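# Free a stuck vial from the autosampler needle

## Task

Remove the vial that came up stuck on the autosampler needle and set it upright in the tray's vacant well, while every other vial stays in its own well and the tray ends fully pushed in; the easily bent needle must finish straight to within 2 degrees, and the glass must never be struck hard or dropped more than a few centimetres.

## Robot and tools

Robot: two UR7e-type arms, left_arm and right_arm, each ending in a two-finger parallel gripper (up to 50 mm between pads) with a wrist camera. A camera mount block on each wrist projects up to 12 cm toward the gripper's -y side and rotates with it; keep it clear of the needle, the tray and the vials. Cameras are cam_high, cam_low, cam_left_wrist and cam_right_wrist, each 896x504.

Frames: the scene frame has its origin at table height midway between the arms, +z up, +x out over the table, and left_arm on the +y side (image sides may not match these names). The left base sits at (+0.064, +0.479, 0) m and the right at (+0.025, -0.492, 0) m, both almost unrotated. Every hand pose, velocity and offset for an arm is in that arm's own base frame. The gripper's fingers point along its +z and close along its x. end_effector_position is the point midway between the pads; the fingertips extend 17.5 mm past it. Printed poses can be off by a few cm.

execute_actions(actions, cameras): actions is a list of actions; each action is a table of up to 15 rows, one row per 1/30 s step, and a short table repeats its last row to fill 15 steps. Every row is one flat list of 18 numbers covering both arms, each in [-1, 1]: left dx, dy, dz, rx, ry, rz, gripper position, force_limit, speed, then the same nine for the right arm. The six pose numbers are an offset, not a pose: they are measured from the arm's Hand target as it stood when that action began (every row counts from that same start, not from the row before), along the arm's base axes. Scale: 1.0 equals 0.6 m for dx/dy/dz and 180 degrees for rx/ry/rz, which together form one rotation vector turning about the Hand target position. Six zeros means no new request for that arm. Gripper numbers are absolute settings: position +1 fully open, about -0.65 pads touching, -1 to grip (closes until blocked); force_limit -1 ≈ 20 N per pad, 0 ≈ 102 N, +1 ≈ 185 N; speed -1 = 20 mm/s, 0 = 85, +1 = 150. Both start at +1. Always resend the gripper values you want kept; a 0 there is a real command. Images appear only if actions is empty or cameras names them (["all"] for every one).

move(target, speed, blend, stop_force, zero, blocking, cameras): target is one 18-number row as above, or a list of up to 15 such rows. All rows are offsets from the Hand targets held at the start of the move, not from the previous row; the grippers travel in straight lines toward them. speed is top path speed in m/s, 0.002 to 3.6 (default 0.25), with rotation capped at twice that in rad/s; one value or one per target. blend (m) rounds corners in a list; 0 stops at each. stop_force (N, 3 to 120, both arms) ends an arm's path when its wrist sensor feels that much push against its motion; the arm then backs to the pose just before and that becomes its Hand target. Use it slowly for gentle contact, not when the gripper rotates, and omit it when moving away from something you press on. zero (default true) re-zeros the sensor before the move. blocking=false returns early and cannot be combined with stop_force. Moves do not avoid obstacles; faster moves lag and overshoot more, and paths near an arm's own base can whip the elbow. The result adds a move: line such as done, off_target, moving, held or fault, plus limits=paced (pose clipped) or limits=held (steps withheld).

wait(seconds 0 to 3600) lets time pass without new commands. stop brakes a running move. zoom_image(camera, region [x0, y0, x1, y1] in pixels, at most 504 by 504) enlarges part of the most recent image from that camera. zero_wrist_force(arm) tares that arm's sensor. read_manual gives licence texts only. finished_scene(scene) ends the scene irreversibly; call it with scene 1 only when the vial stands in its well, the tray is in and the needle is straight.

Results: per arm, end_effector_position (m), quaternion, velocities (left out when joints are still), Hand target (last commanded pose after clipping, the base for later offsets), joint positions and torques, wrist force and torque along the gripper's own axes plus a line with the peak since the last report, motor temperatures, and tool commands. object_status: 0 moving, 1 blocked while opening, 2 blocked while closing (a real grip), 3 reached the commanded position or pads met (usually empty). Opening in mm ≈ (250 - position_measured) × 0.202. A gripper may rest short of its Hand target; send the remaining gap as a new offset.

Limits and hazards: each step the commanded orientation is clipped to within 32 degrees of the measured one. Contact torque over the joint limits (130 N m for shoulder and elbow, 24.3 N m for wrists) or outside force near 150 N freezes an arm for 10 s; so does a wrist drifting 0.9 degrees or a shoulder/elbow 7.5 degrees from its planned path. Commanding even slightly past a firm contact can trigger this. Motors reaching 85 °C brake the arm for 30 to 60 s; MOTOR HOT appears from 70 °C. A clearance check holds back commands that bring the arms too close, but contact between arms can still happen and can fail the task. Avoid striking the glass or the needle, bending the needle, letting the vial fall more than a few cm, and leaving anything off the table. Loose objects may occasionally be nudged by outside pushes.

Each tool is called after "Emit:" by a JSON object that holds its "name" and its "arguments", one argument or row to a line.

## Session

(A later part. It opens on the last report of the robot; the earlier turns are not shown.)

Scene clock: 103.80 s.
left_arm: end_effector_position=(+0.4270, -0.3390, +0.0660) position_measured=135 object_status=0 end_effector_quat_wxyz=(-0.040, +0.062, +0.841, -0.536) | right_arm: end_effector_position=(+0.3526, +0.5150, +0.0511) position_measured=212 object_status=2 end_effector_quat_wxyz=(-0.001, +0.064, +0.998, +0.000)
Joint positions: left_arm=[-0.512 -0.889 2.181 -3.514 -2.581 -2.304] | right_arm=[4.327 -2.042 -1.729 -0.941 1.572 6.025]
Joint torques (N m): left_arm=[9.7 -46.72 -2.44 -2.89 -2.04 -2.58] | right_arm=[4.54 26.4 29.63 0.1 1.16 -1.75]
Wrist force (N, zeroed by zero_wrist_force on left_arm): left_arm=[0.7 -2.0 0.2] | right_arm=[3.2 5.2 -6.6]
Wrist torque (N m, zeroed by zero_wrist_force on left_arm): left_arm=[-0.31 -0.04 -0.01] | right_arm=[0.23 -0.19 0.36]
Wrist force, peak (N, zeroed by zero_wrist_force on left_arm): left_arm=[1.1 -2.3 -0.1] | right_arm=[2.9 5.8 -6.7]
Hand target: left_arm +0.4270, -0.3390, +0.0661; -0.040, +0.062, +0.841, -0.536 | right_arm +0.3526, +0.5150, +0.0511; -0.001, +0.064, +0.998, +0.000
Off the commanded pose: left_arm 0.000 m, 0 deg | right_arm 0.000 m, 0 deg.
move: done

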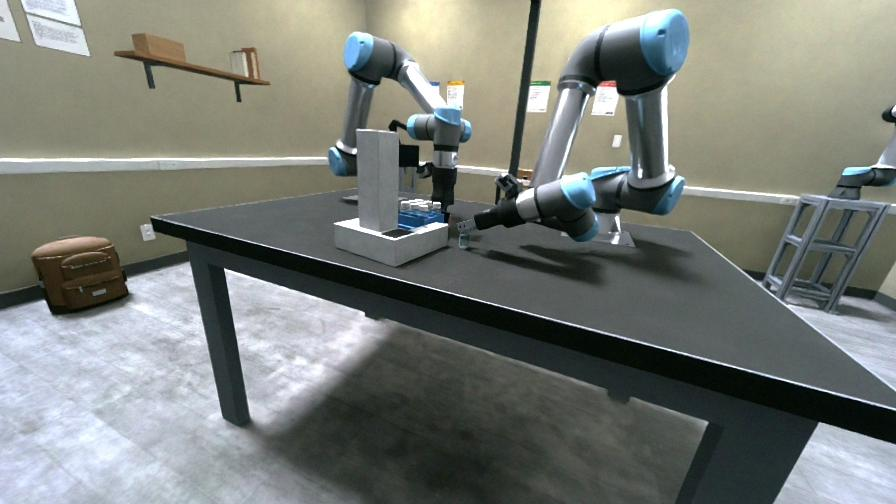

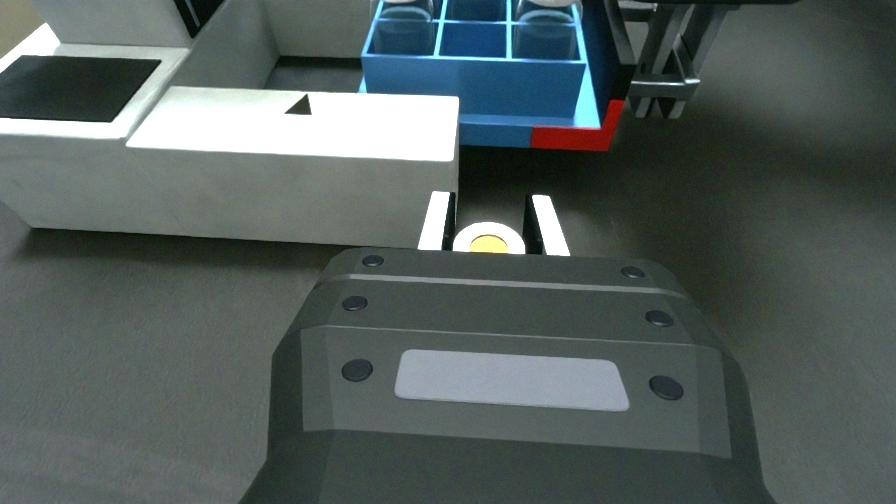

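Emit:
{"name": "wait", "arguments": {
  "seconds": 0.5,
  "cameras": ["cam_low","cam_left_wrist"]
}}

Emit:
{"name": "zoom_image", "arguments": {
  "camera": "cam_left_wrist",
  "region": [390, 150, 590, 270]
}}

Emit:
{"name": "zoom_image", "arguments": {
  "camera": "cam_low",
  "region": [430, 200, 500, 260]
}}

Scene clock: 104.67 s.
left_arm: end_effector_position=(+0.4270, -0.3390, +0.0661) position_measured=135 object_status=2 end_effector_quat_wxyz=(-0.040, +0.062, +0.841, -0.536) | right_arm: end_effector_position=(+0.3526, +0.5150, +0.0511) position_measured=212 object_status=2 end_effector_quat_wxyz=(-0.001, +0.064, +0.998, +0.000)
Joint positions: left_arm=[-0.512 -0.889 2.181 -3.514 -2.581 -2.304] | right_arm=[4.327 -2.042 -1.729 -0.941 1.572 6.025]
Joint torques (N m): left_arm=[9.41 -47.25 -3.03 -3.67 -1.5 -2.54] | right_arm=[3.89 25.79 30.15 0.07 1.07 -1.9]
Wrist force (N, zeroed by zero_wrist_force on left_arm): left_arm=[1.0 -1.8 0.4] | right_arm=[2.6 5.1 -6.6]
Wrist torque (N m, zeroed by zero_wrist_force on left_arm): left_arm=[-0.29 -0.09 0.00] | right_arm=[0.21 -0.11 0.36]
Wrist force, peak (N, zeroed by zero_wrist_force on left_arm): left_arm=[1.0 -2.0 0.3] | right_arm=[3.0 5.4 -6.8]
Hand target: left_arm +0.4270, -0.3390, +0.0661; -0.040, +0.062, +0.841, -0.536 | right_arm +0.3526, +0.5150, +0.0511; -0.001, +0.064, +0.998, +0.000
Tool commands: left_gripper/position=-1.0 left_gripper/force_limit=-0.6 left_gripper/speed=-1.0 right_gripper/position=-1.0 right_gripper/force_limit=-0.8 right_gripper/speed=-0.9
Off the commanded pose: left_arm 0.000 m, 0 deg | right_arm 0.000 m, 0 deg.
wait: 0.50 s; at rest from the start

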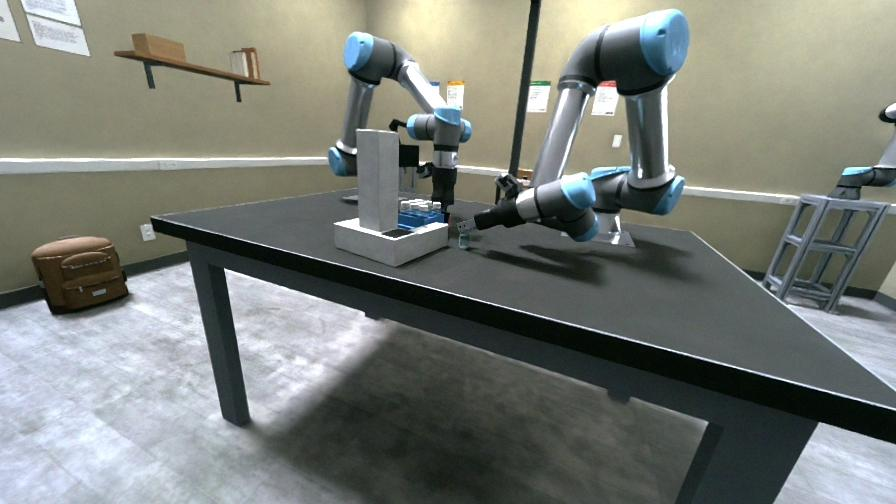

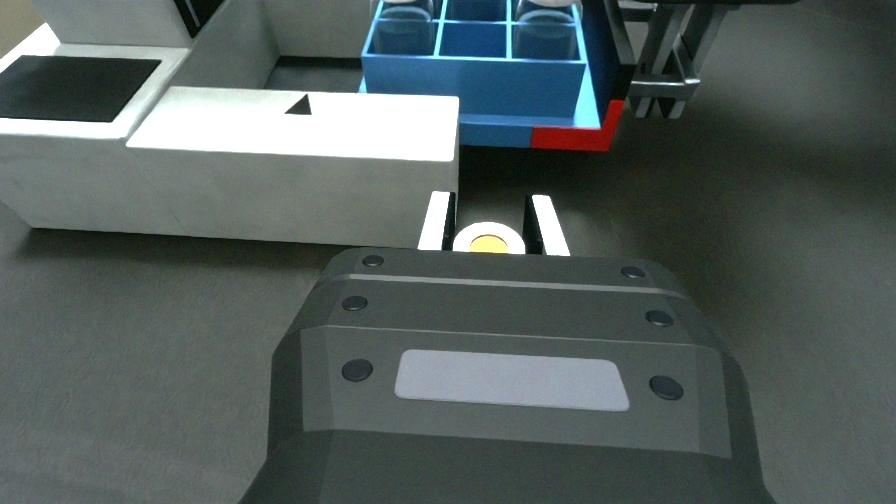

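Scaled by 2.520 from the camera's image (finer frame: 1280x720).

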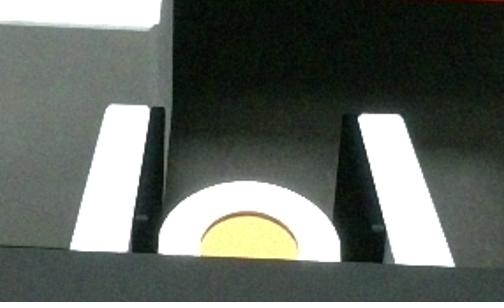

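Scaled by 7.200 from the camera's image (finer frame: 1280x720).

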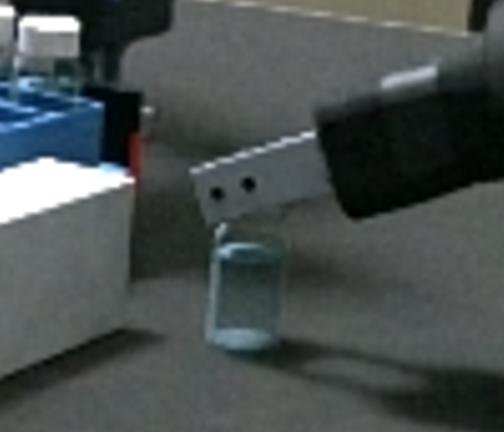

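Emit:
{"name": "move", "arguments": {
  "target": [0,0,0.013,0,0,0,-1,-0.6,-1,0,0,0,0,0,0,-1,-0.8,-0.9],
  "speed": 0.02,
  "cameras": ["cam_low","cam_left_wrist"]
}}

Emit:
{"name": "zoom_image", "arguments": {
  "camera": "cam_low",
  "region": [430, 190, 500, 260]
}}

Scene clock: 105.87 s.
left_arm: end_effector_position=(+0.4270, -0.3390, +0.0739) position_measured=135 object_status=2 end_effector_quat_wxyz=(-0.040, +0.062, +0.841, -0.536) end_effector_velocity=(+0.000, +0.000, -0.002) end_effector_angular_velocity=(+0.001, +0.002, +0.000) | right_arm: end_effector_position=(+0.3526, +0.5150, +0.0511) position_measured=212 object_status=2 end_effector_quat_wxyz=(-0.001, +0.064, +0.998, +0.000)
Joint positions: left_arm=[-0.512 -0.911 2.184 -3.495 -2.581 -2.304] | right_arm=[4.327 -2.042 -1.729 -0.941 1.572 6.025]
Joint velocities: left_arm=[0 0.005 0.001 -0.004 0 0] | right_arm=[within noise]
Joint torques (N m): left_arm=[8.32 -28.4 -6.77 -4.17 -0.53 0.09] | right_arm=[3.92 25.06 29.62 0.01 1.18 -1.81]
Wrist force (N, zeroed by zero_wrist_force on left_arm): left_arm=[1.0 -1.3 0.5] | right_arm=[3.0 5.3 -6.9]
Wrist torque (N m, zeroed by zero_wrist_force on left_arm): left_arm=[-0.20 -0.09 0.02] | right_arm=[0.25 -0.17 0.36]
Wrist force, peak (N, zeroed by zero_wrist_force on left_arm): left_arm=[1.3 -2.3 0.2] | right_arm=[3.2 5.5 -6.7]
Hand target: left_arm +0.4270, -0.3390, +0.0739; -0.040, +0.062, +0.841, -0.536 | right_arm +0.3526, +0.5150, +0.0511; -0.001, +0.064, +0.998, +0.000
Off the commanded pose: left_arm 0.000 m, 0 deg | right_arm 0.000 m, 0 deg.
move: done

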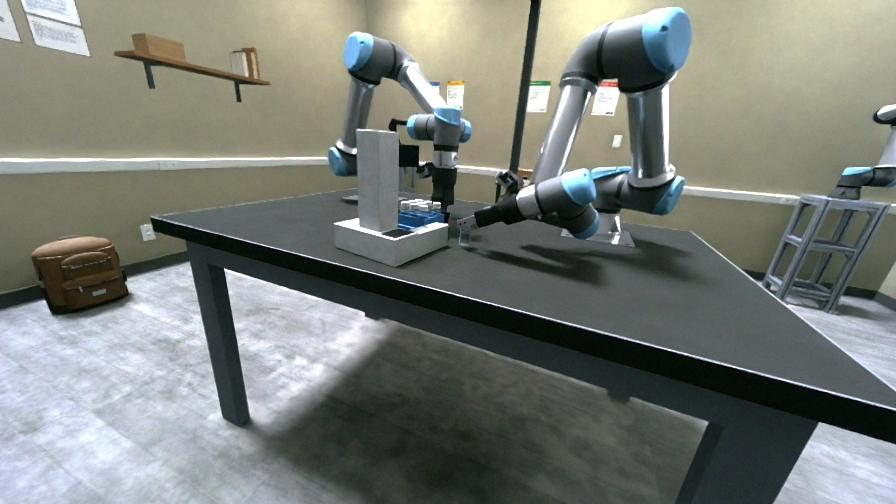

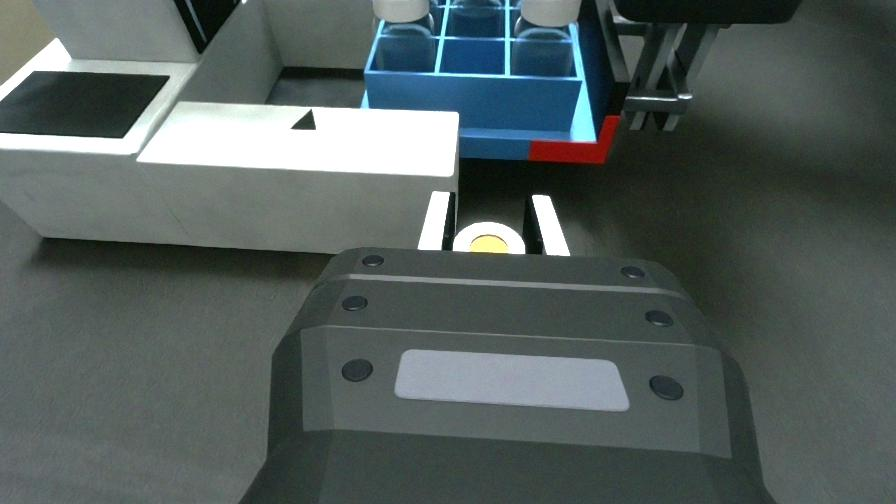

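Scaled by 7.200 from the camera's image (finer frame: 1280x720).

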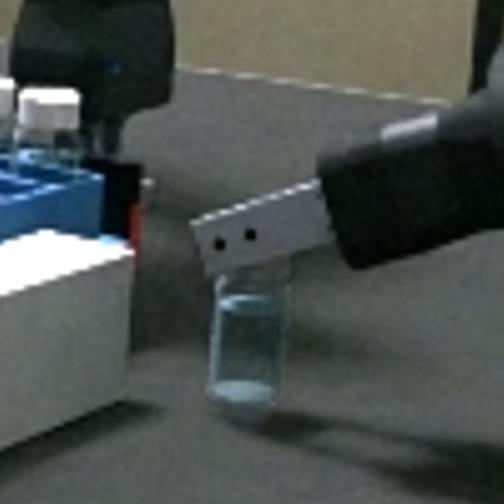

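Emit:
{"name": "move", "arguments": {
  "target": [0.07,0.05,0.17,0,0,0,-1,-0.6,-1,0,0,0,0,0,0,-1,-0.8,-0.9],
  "speed": 0.1,
  "cameras": ["cam_left_wrist"]
}}

Emit:
{"name": "zoom_image", "arguments": {
  "camera": "cam_left_wrist",
  "region": [330, 40, 630, 260]
}}

Scene clock: 108.00 s.
left_arm: end_effector_position=(+0.4691, -0.3090, +0.1759) position_measured=135 object_status=2 end_effector_quat_wxyz=(-0.040, +0.062, +0.841, -0.536) | right_arm: end_effector_position=(+0.3526, +0.5150, +0.0511) position_measured=212 object_status=2 end_effector_quat_wxyz=(-0.001, +0.064, +0.998, +0.000)
Joint positions: left_arm=[-0.416 -1.156 2.088 -3.018 -2.634 -2.146] | right_arm=[4.327 -2.042 -1.729 -0.941 1.572 6.025]
Joint torques (N m): left_arm=[-10.28 -33.75 -12 -1.55 -0.29 -2.6] | right_arm=[3.83 25.07 30.21 0.39 1.07 -1.65]
Wrist force (N, zeroed by zero_wrist_force on left_arm): left_arm=[1.1 -1.9 0.3] | right_arm=[2.7 5.6 -6.4]
Wrist torque (N m, zeroed by zero_wrist_force on left_arm): left_arm=[-0.32 -0.10 0.10] | right_arm=[0.29 -0.13 0.35]
Wrist force, peak (N, zeroed by zero_wrist_force on left_arm): left_arm=[0.3 -3.3 -1.0] | right_arm=[2.9 5.2 -7.0]
Hand target: left_arm +0.4690, -0.3090, +0.1759; -0.040, +0.062, +0.841, -0.536 | right_arm +0.3526, +0.5150, +0.0511; -0.001, +0.064, +0.998, +0.000
Off the commanded pose: left_arm 0.000 m, 0 deg | right_arm 0.000 m, 0 deg.
move: done

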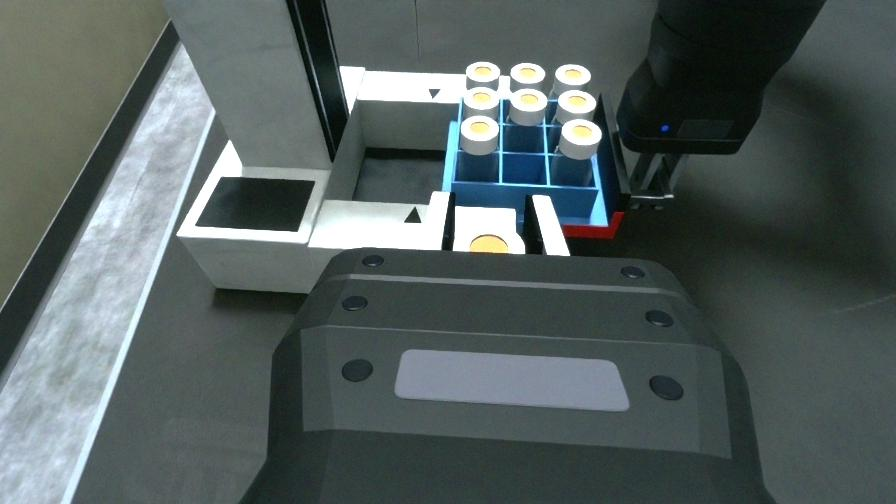

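Scaled by 1.680 from the camera's image (finer frame: 1280x720).

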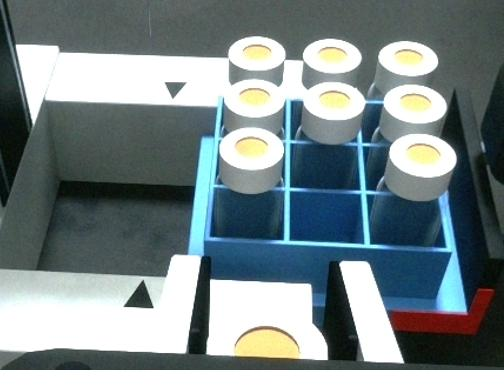

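Emit:
{"name": "move", "arguments": {
  "target": [-0.083,-0.2432,-0.04,0,0,0,-1,-0.6,-1,0,0,0,0,0,0,-1,-0.8,-0.9],
  "speed": 0.08,
  "cameras": ["cam_left_wrist","cam_high","cam_right_wrist","cam_low"]
}}

Emit:
{"name": "zoom_image", "arguments": {
  "camera": "cam_left_wrist",
  "region": [330, 40, 630, 260]
}}

Emit:
{"name": "zoom_image", "arguments": {
  "camera": "cam_high",
  "region": [390, 210, 490, 310]
}}

Emit:
{"name": "zoom_image", "arguments": {
  "camera": "cam_low",
  "region": [380, 170, 480, 260]
}}

Scene clock: 112.10 s.
left_arm: end_effector_position=(+0.4192, -0.4550, +0.1518) position_measured=135 object_status=2 end_effector_quat_wxyz=(-0.040, +0.062, +0.841, -0.536) | right_arm: end_effector_position=(+0.3526, +0.5150, +0.0511) position_measured=212 object_status=2 end_effector_quat_wxyz=(-0.001, +0.064, +0.998, +0.000)
Joint positions: left_arm=[-0.723 -1.016 2.055 -3.47 -2.435 -2.563] | right_arm=[4.327 -2.042 -1.729 -0.941 1.572 6.025]
Joint torques (N m): left_arm=[8.55 -47.1 -7.43 -1.09 -2.55 2.56] | right_arm=[3.48 24.83 29.07 0.12 0.92 -1.82]
Wrist force (N, zeroed by zero_wrist_force on left_arm): left_arm=[0.8 -1.9 0.1] | right_arm=[2.9 5.3 -6.4]
Wrist torque (N m, zeroed by zero_wrist_force on left_arm): left_arm=[-0.24 -0.04 0.00] | right_arm=[0.24 -0.17 0.35]
Wrist force, peak (N, zeroed by zero_wrist_force on left_arm): left_arm=[1.2 -2.2 1.3] | right_arm=[3.1 5.2 -6.9]
Hand target: left_arm +0.4192, -0.4549, +0.1519; -0.040, +0.062, +0.841, -0.536 | right_arm +0.3526, +0.5150, +0.0511; -0.001, +0.064, +0.998, +0.000
Off the commanded pose: left_arm 0.000 m, 0 deg | right_arm 0.000 m, 0 deg.
move: done

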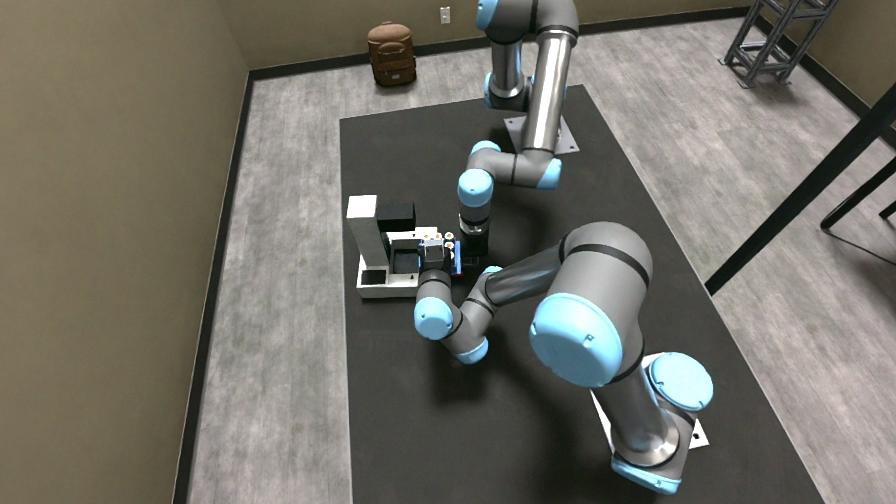

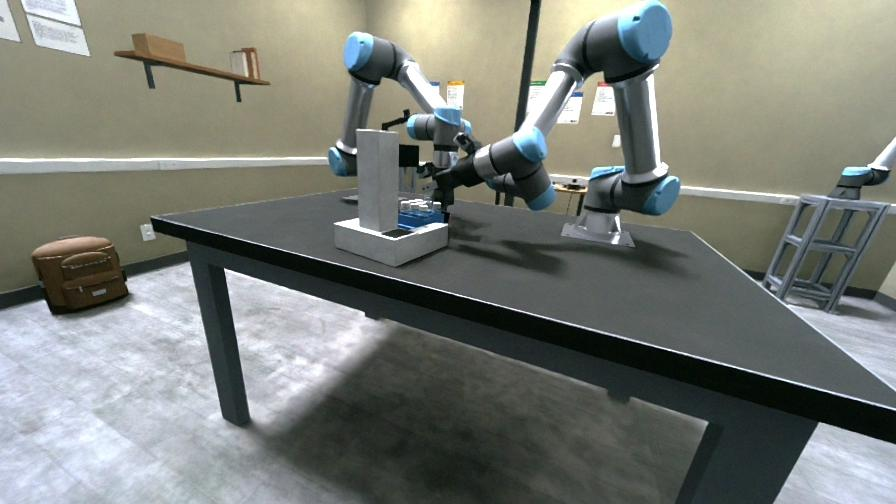

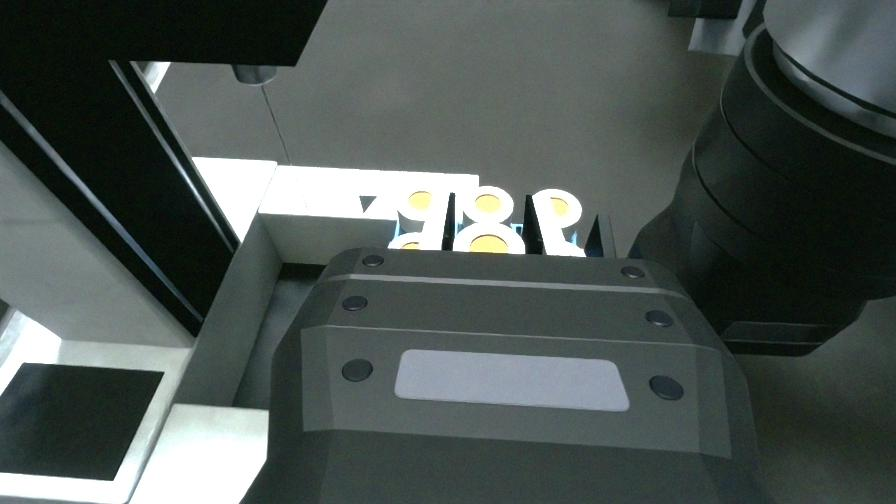

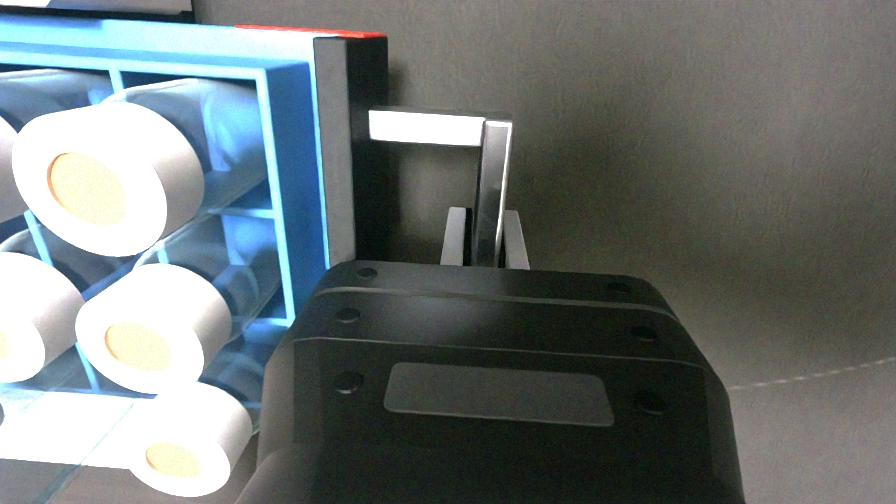

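Scaled by 1.680 from the camera's image (finer frame: 1280x720).

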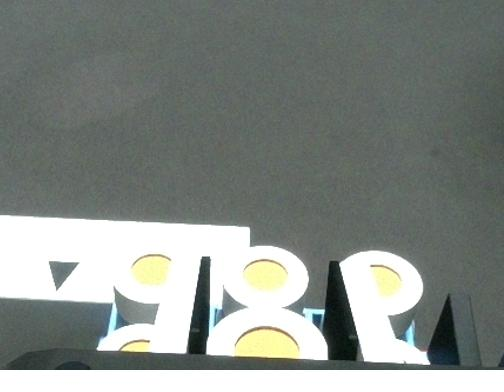

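Scaled by 5.040 from the camera's image (finer frame: 1280x720).

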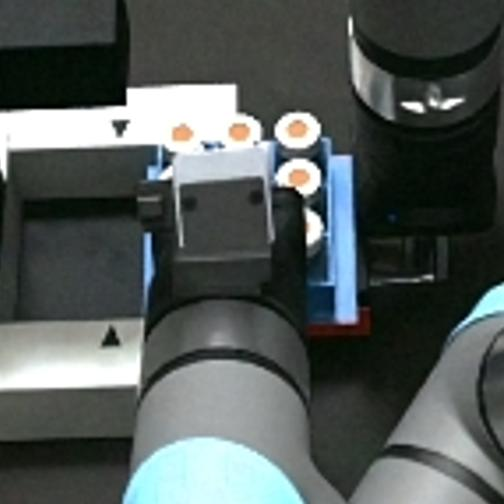

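Scaled by 5.040 from the camera's image (finer frame: 1280x720).

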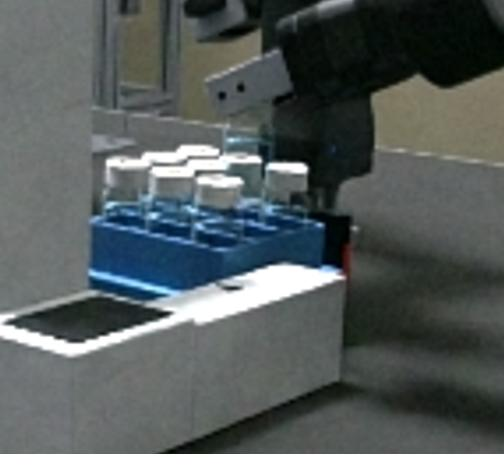

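Emit:
{"name": "zoom_image", "arguments": {
  "camera": "cam_low",
  "region": [396, 180, 452, 230]
}}

Scaled by 9.000 from the camera's image (finer frame: 1280x720).

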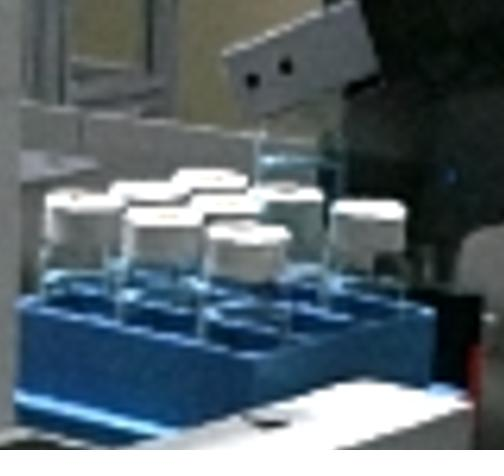

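Emit:
{"name": "move", "arguments": {
  "target": [0.0005,0.0033,-0.035,0,0,0,-1,-0.6,-1,0,0,0,0,0,0,-1,-0.8,-0.9],
  "speed": 0.03,
  "stop_force": 5,
  "cameras": ["cam_left_wrist","cam_low","cam_right_wrist"]
}}

Emit:
{"name": "zoom_image", "arguments": {
  "camera": "cam_low",
  "region": [396, 180, 452, 230]
}}

Emit:
{"name": "zoom_image", "arguments": {
  "camera": "cam_left_wrist",
  "region": [330, 40, 630, 260]
}}

Scene clock: 122.00 s.
left_arm: end_effector_position=(+0.4194, -0.4536, +0.1379) position_measured=135 object_status=2 end_effector_quat_wxyz=(-0.040, +0.062, +0.841, -0.536) | right_arm: end_effector_position=(+0.3526, +0.5150, +0.0511) position_measured=212 object_status=2 end_effector_quat_wxyz=(-0.001, +0.064, +0.998, +0.000)
Joint positions: left_arm=[-0.721 -0.985 2.058 -3.502 -2.437 -2.561] | right_arm=[4.327 -2.042 -1.729 -0.941 1.572 6.025]
Joint torques (N m): left_arm=[-11 -27.69 -19.05 -3.46 -1.85 -2.55] | right_arm=[4.2 32.27 29.32 0.36 0.96 -1.89]
Wrist force (N, zeroed by zero_wrist_force on left_arm): left_arm=[0.7 -6.5 -2.3] | right_arm=[3.0 5.6 -7.5]
Wrist torque (N m, zeroed by zero_wrist_force on left_arm): left_arm=[-0.45 -0.02 0.01] | right_arm=[0.26 -0.18 0.34]
Wrist force, peak (N, zeroed by zero_wrist_force on left_arm): left_arm=[1.3 -30.1 -20.9] | right_arm=[2.9 5.9 -7.8]
Hand target: left_arm +0.4194, -0.4536, +0.1379; -0.040, +0.062, +0.841, -0.536 (not the last commanded pose) | right_arm +0.3526, +0.5150, +0.0511; -0.001, +0.064, +0.998, +0.000
Off the commanded pose: left_arm 0.007 m, 0 deg | right_arm 0.000 m, 0 deg.
move: contact (left_arm)
Images, in order (width x height): cam_low 896x504, cam_left_wrist 896x504, cam_right_wrist 896x504.

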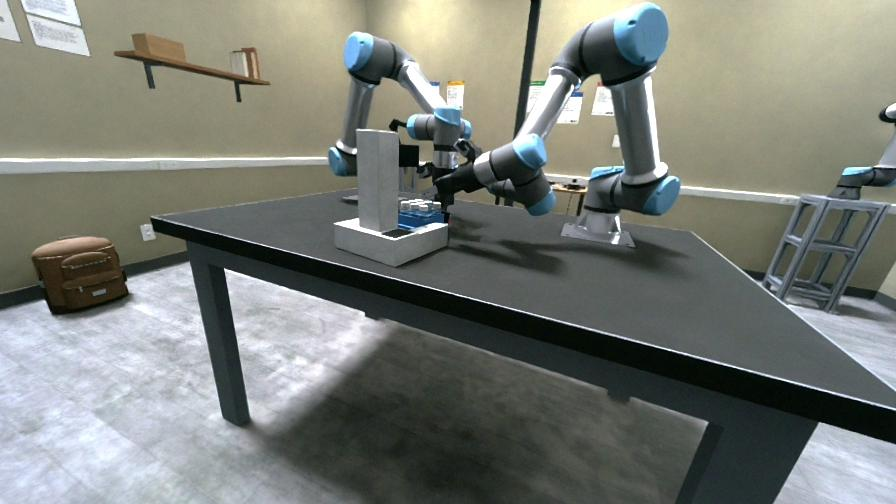

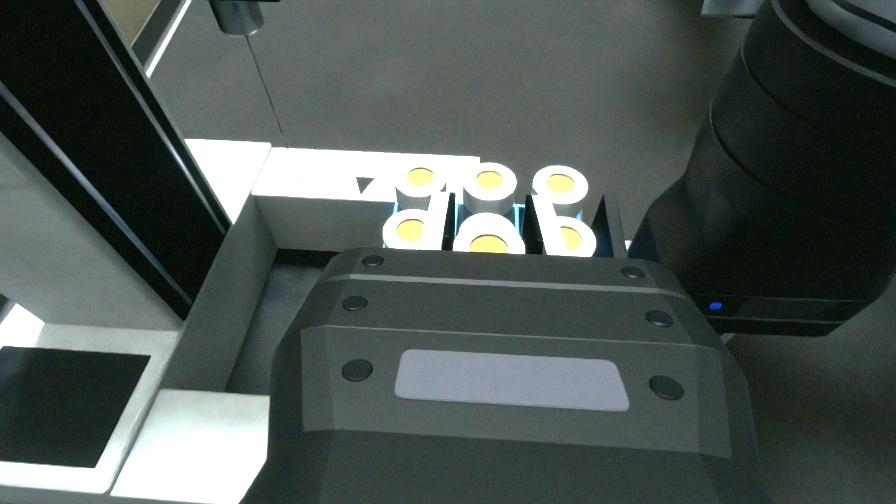

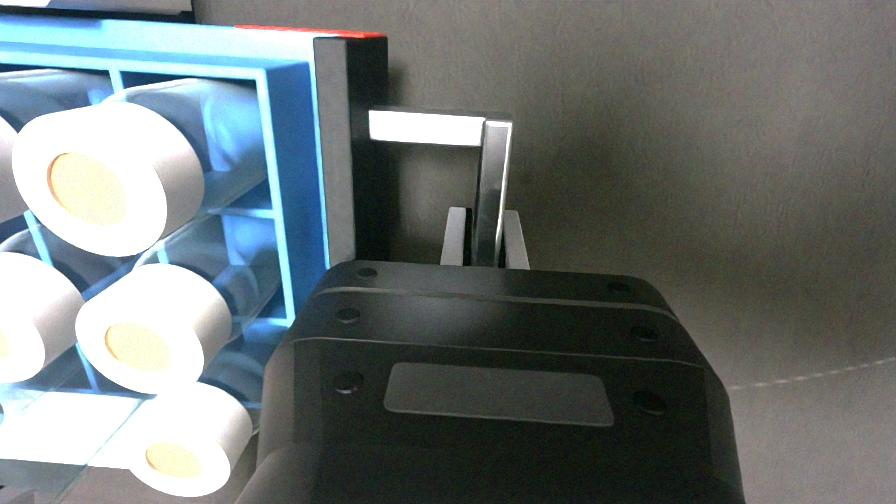

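Scaled by 9.000 from the camera's image (finer frame: 1280x720).

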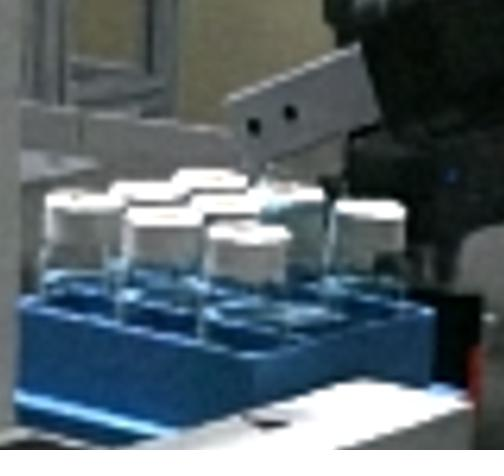

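Scaled by 1.680 from the camera's image (finer frame: 1280x720).

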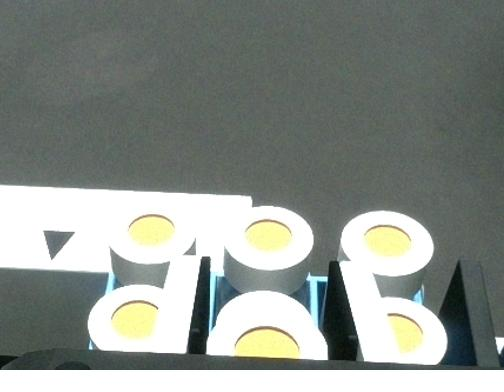

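Emit:
{"name": "zoom_image", "arguments": {
  "camera": "cam_right_wrist",
  "region": [0, 280, 260, 504]
}}

Emit:
{"name": "zoom_image", "arguments": {
  "camera": "cam_low",
  "region": [415, 190, 445, 222]
}}

Scaled by 1.938 from the camera's image (finer frame: 1280x720).

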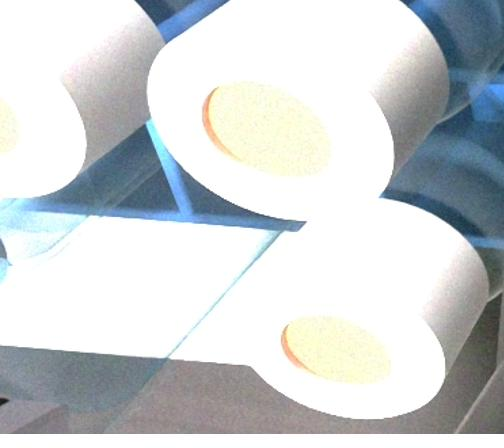

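Scaled by 15.750 from the camera's image (finer frame: 1280x720).

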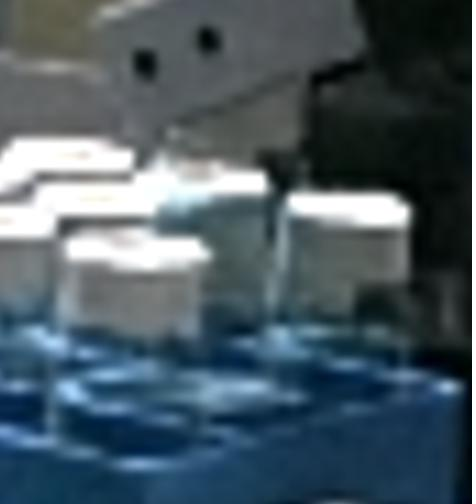

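Emit:
{"name": "move", "arguments": {
  "target": [0,0,0.008,0,0,0,-1,-0.6,-1,0,0,0,0,0,0,-1,-0.8,-0.9],
  "speed": 0.03,
  "cameras": ["cam_left_wrist","cam_low"]
}}

Emit:
{"name": "zoom_image", "arguments": {
  "camera": "cam_low",
  "region": [415, 190, 445, 222]
}}

Emit:
{"name": "zoom_image", "arguments": {
  "camera": "cam_left_wrist",
  "region": [380, 140, 620, 260]
}}

Scene clock: 124.33 s.
left_arm: end_effector_position=(+0.4194, -0.4536, +0.1428) position_measured=135 object_status=2 end_effector_quat_wxyz=(-0.040, +0.062, +0.841, -0.536) | right_arm: end_effector_position=(+0.3526, +0.5150, +0.0511) position_measured=212 object_status=2 end_effector_quat_wxyz=(-0.001, +0.064, +0.998, +0.000)
Joint positions: left_arm=[-0.721 -0.996 2.057 -3.491 -2.437 -2.561] | right_arm=[4.327 -2.042 -1.729 -0.941 1.572 6.025]
Joint torques (N m): left_arm=[-9.16 -29.1 -19.18 -4.25 -1.89 -0.3] | right_arm=[3.94 51.16 30.51 0.47 0.87 -1.77]
Wrist force (N, zeroed by zero_wrist_force on left_arm): left_arm=[0.7 -3.0 0.2] | right_arm=[3.1 5.7 -7.9]
Wrist torque (N m, zeroed by zero_wrist_force on left_arm): left_arm=[-0.42 -0.03 0.02] | right_arm=[0.29 -0.16 0.36]
Wrist force, peak (N, zeroed by zero_wrist_force on left_arm): left_arm=[0.8 -6.5 -2.2] | right_arm=[3.0 5.9 -8.0]
Hand target: left_arm +0.4194, -0.4536, +0.1427; -0.040, +0.062, +0.841, -0.536 | right_arm +0.3526, +0.5150, +0.0511; -0.001, +0.064, +0.998, +0.000
Off the commanded pose: left_arm 0.000 m, 0 deg | right_arm 0.000 m, 0 deg.
move: done
Images, in order (width x height): cam_low 896x504, cam_left_wrist 896x504.

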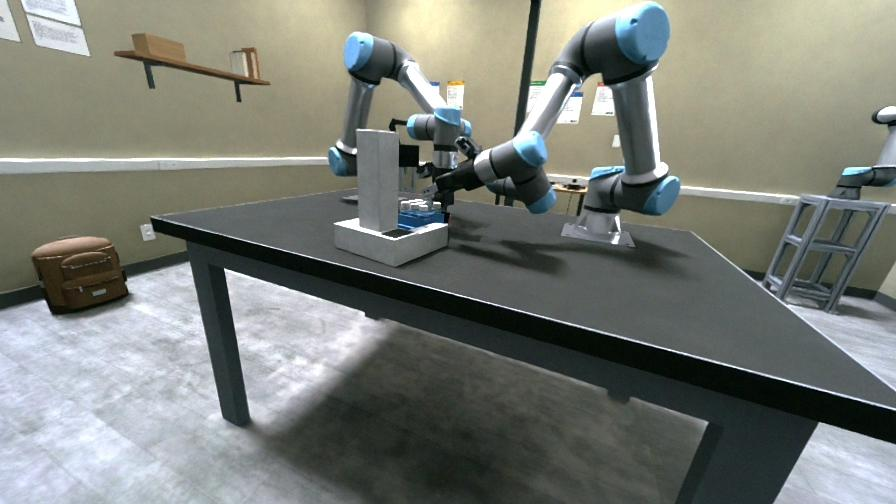

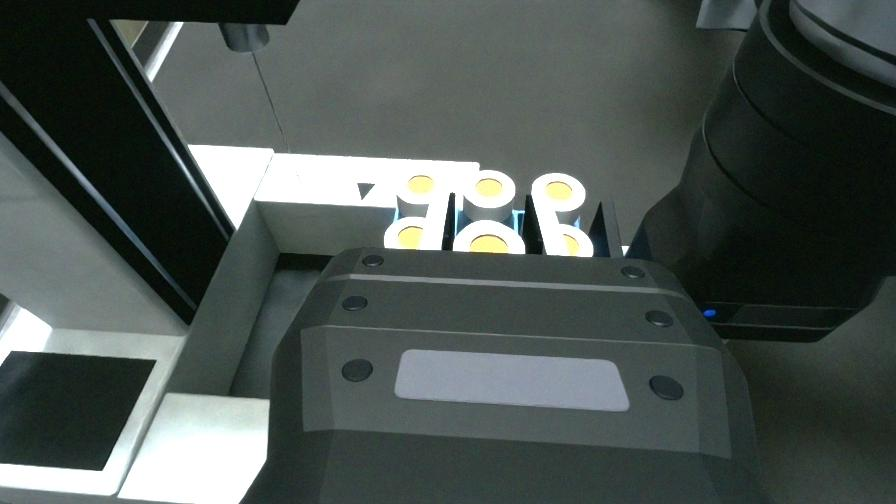

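Scaled by 15.750 from the camera's image (finer frame: 1280x720).

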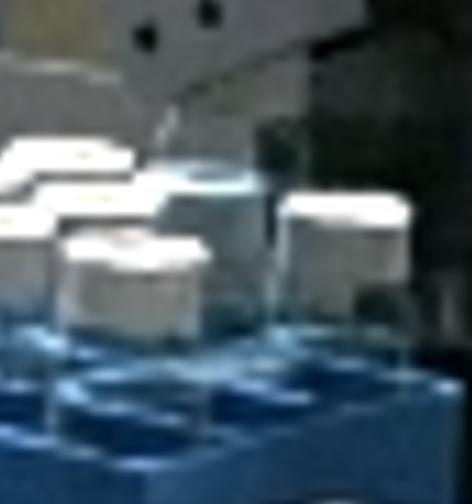

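Scaled by 2.100 from the camera's image (finer frame: 1280x720).

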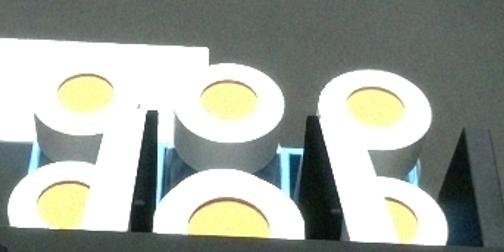

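Emit:
{"name": "zero_wrist_force", "arguments": {
  "arm": "left_arm"
}}

Emit:
{"name": "move", "arguments": {
  "target": [-0.001,-0.0025,-0.033,0,0,0,-1,-0.6,-1,0,0,0,0,0,0,-1,-0.8,-0.9],
  "speed": 0.01,
  "stop_force": 4,
  "cameras": ["cam_low","cam_left_wrist"]
}}

Emit:
{"name": "zoom_image", "arguments": {
  "camera": "cam_low",
  "region": [396, 170, 452, 226]
}}

Wrist force sensor zeroed.

Scene clock: 127.43 s.
left_arm: end_effector_position=(+0.4192, -0.4540, +0.1380) position_measured=135 object_status=2 end_effector_quat_wxyz=(-0.040, +0.062, +0.841, -0.536) | right_arm: end_effector_position=(+0.3526, +0.5150, +0.0511) position_measured=212 object_status=2 end_effector_quat_wxyz=(-0.001, +0.064, +0.998, +0.000)
Joint positions: left_arm=[-0.721 -0.985 2.058 -3.503 -2.437 -2.561] | right_arm=[4.327 -2.042 -1.729 -0.941 1.572 6.025]
Joint torques (N m): left_arm=[4.03 -44.92 -8.05 -3.02 0.13 2.1] | right_arm=[3.01 52.34 29.02 0.75 0.76 -1.65]
Wrist force (N, zeroed by zero_wrist_force on left_arm): left_arm=[-0.1 -3.2 -2.7] | right_arm=[2.6 5.0 -6.5]
Wrist torque (N m, zeroed by zero_wrist_force on left_arm): left_arm=[0.01 -0.02 0.15] | right_arm=[0.22 -0.18 0.35]
Wrist force, peak (N, zeroed by zero_wrist_force on left_arm): left_arm=[0.3 -11.1 -8.3] | right_arm=[3.2 5.5 -7.8]
Hand target: left_arm +0.4193, -0.4540, +0.1380; -0.040, +0.062, +0.841, -0.536 (not the last commanded pose) | right_arm +0.3526, +0.5150, +0.0511; -0.001, +0.064, +0.998, +0.000
Off the commanded pose: left_arm 0.015 m, 0 deg | right_arm 0.000 m, 0 deg.
move: contact (left_arm)

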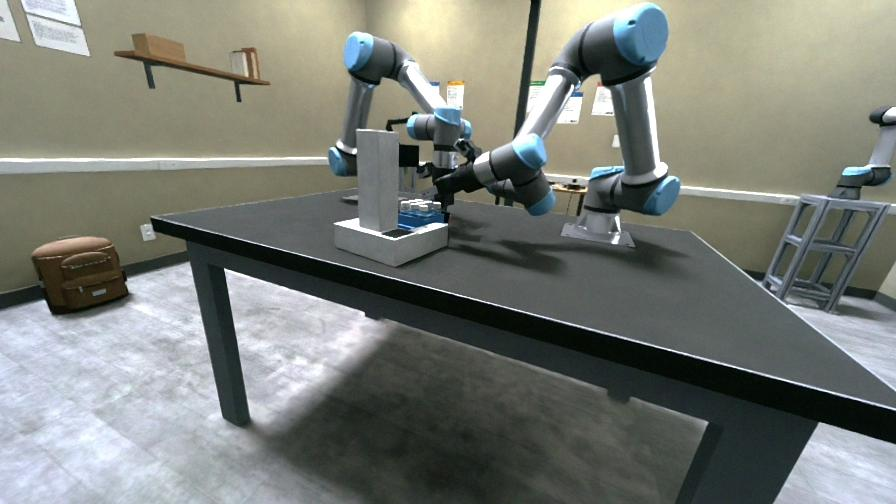

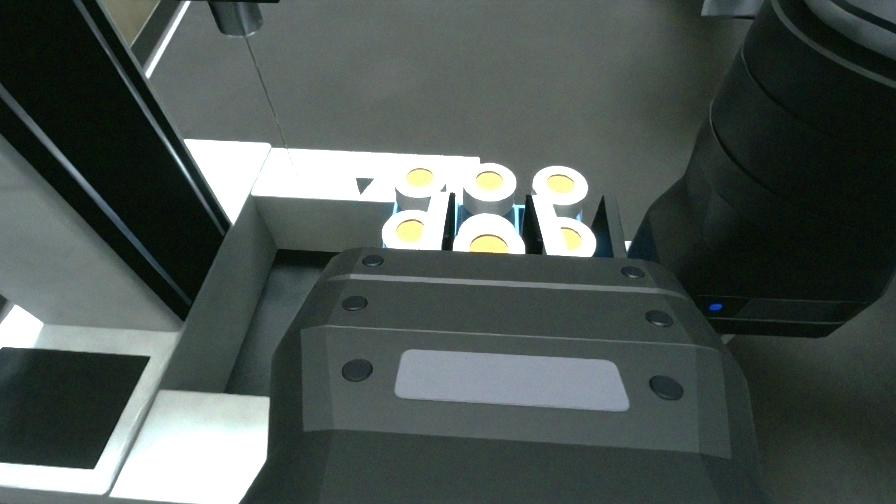

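Scaled by 9.000 from the camera's image (finer frame: 1280x720).

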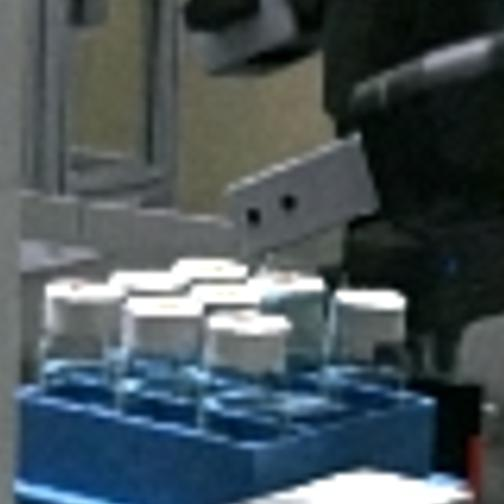

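Emit:
{"name": "zoom_image", "arguments": {
  "camera": "cam_left_wrist",
  "region": [360, 150, 640, 270]
}}

Emit:
{"name": "zoom_image", "arguments": {
  "camera": "cam_low",
  "region": [408, 190, 448, 220]
}}

Scaled by 1.800 from the camera's image (finer frame: 1280x720).

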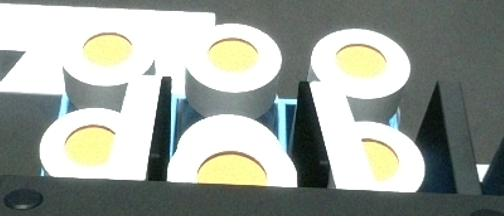

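Scaled by 12.600 from the camera's image (finer frame: 1280x720).

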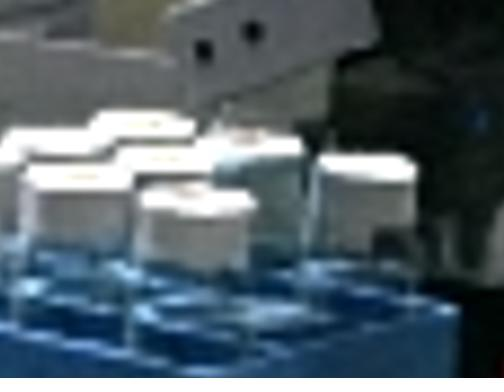

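Emit:
{"name": "zoom_image", "arguments": {
  "camera": "cam_low",
  "region": [418, 190, 442, 208]
}}

Scaled by 21.000 from the camera's image (finer frame: 1280x720).

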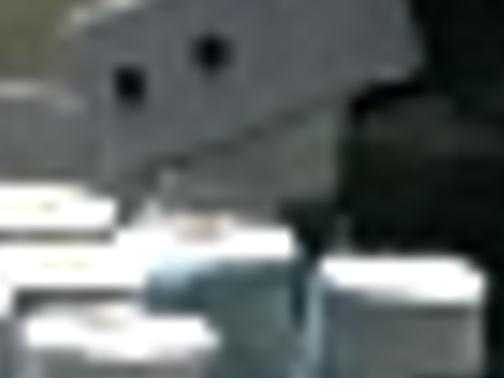

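Emit:
{"name": "move", "arguments": {
  "target": [
    [0,0,0.007,0,0,0,-1,-0.6,-1,0,0,0,0,0,0,-1,-0.8,-0.9],
    [0,0.005,0.007,0,0,0,-1,-0.6,-1,0,0,0,0,0,0,-1,-0.8,-0.9]
  ],
  "speed": 0.03
}}

Emit:
{"name": "move", "arguments": {
  "target": [0,0,-0.034,0,0,0,-1,-0.6,-1,0,0,0,0,0,0,-1,-0.8,-0.9],
  "speed": 0.01,
  "stop_force": 4,
  "cameras": ["cam_low"]
}}

Emit:
{"name": "zoom_image", "arguments": {
  "camera": "cam_low",
  "region": [414, 185, 446, 209]
}}

Scene clock: 130.40 s.
left_arm: end_effector_position=(+0.4193, -0.4508, +0.1422) position_measured=135 object_status=2 end_effector_quat_wxyz=(-0.040, +0.062, +0.841, -0.536) | right_arm: end_effector_position=(+0.3526, +0.5150, +0.0511) position_measured=212 object_status=2 end_effector_quat_wxyz=(-0.001, +0.064, +0.998, +0.000)
Joint positions: left_arm=[-0.716 -0.998 2.062 -3.491 -2.44 -2.556] | right_arm=[4.327 -2.042 -1.729 -0.941 1.572 6.025]
Joint torques (N m): left_arm=[-9.46 -33.46 -21.86 -1.71 0.05 -2.11] | right_arm=[3.12 51.63 30.03 1.21 0.81 -1.73]
Wrist force (N, zeroed by zero_wrist_force on left_arm): left_arm=[0.0 0.2 -0.2] | right_arm=[3.0 5.3 -6.8]
Wrist torque (N m, zeroed by zero_wrist_force on left_arm): left_arm=[0.03 0.00 -0.03] | right_arm=[0.25 -0.22 0.35]
Wrist force, peak (N, zeroed by zero_wrist_force on left_arm): left_arm=[-0.2 -3.3 -2.8] | right_arm=[2.7 5.4 -7.2]
Hand target: left_arm +0.4193, -0.4510, +0.1422; -0.040, +0.062, +0.841, -0.536 | right_arm +0.3526, +0.5150, +0.0511; -0.001, +0.064, +0.998, +0.000
Off the commanded pose: left_arm 0.000 m, 0 deg | right_arm 0.000 m, 0 deg.
move: done

Scene clock: 133.47 s.
left_arm: end_effector_position=(+0.4193, -0.4510, +0.1218) position_measured=135 object_status=2 end_effector_quat_wxyz=(-0.040, +0.062, +0.841, -0.536) | right_arm: end_effector_position=(+0.3526, +0.5150, +0.0511) position_measured=212 object_status=2 end_effector_quat_wxyz=(-0.001, +0.064, +0.998, +0.000)
Joint positions: left_arm=[-0.717 -0.949 2.062 -3.54 -2.44 -2.557] | right_arm=[4.327 -2.042 -1.729 -0.941 1.572 6.025]
Joint torques (N m): left_arm=[-9.85 -48.3 -19.76 -1 0.13 -2.37] | right_arm=[2.38 51.64 29.93 1.7 0.81 -1.63]
Wrist force (N, zeroed by zero_wrist_force on left_arm): left_arm=[-0.2 0.3 0.0] | right_arm=[3.0 5.1 -6.9]
Wrist torque (N m, zeroed by zero_wrist_force on left_arm): left_arm=[0.05 0.03 0.01] | right_arm=[0.21 -0.22 0.35]
Wrist force, peak (N, zeroed by zero_wrist_force on left_arm): left_arm=[0.0 0.5 -0.5] | right_arm=[2.8 5.5 -7.3]
Hand target: left_arm +0.4193, -0.4510, +0.1218; -0.040, +0.062, +0.841, -0.536 | right_arm +0.3526, +0.5150, +0.0511; -0.001, +0.064, +0.998, +0.000
Off the commanded pose: left_arm 0.000 m, 0 deg | right_arm 0.000 m, 0 deg.
move: done

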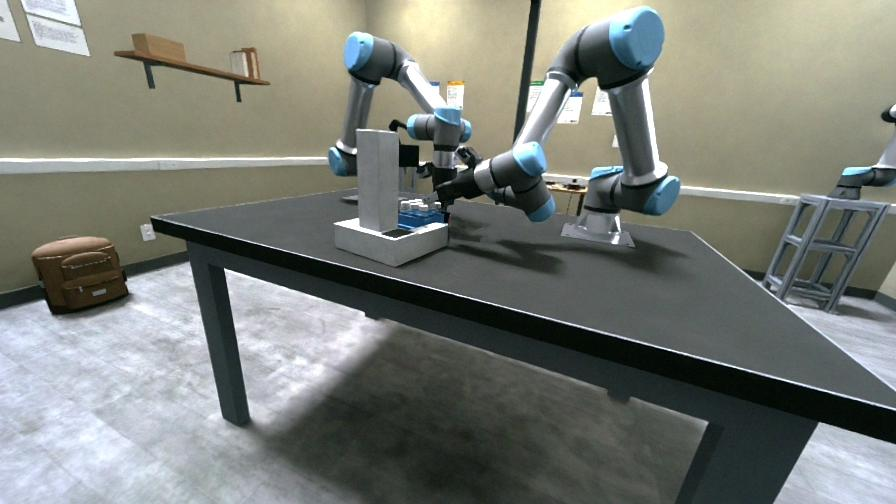

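Scaled by 15.750 from the camera's image (finer frame: 1280x720).

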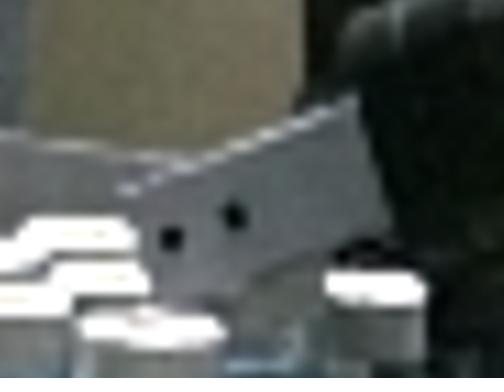

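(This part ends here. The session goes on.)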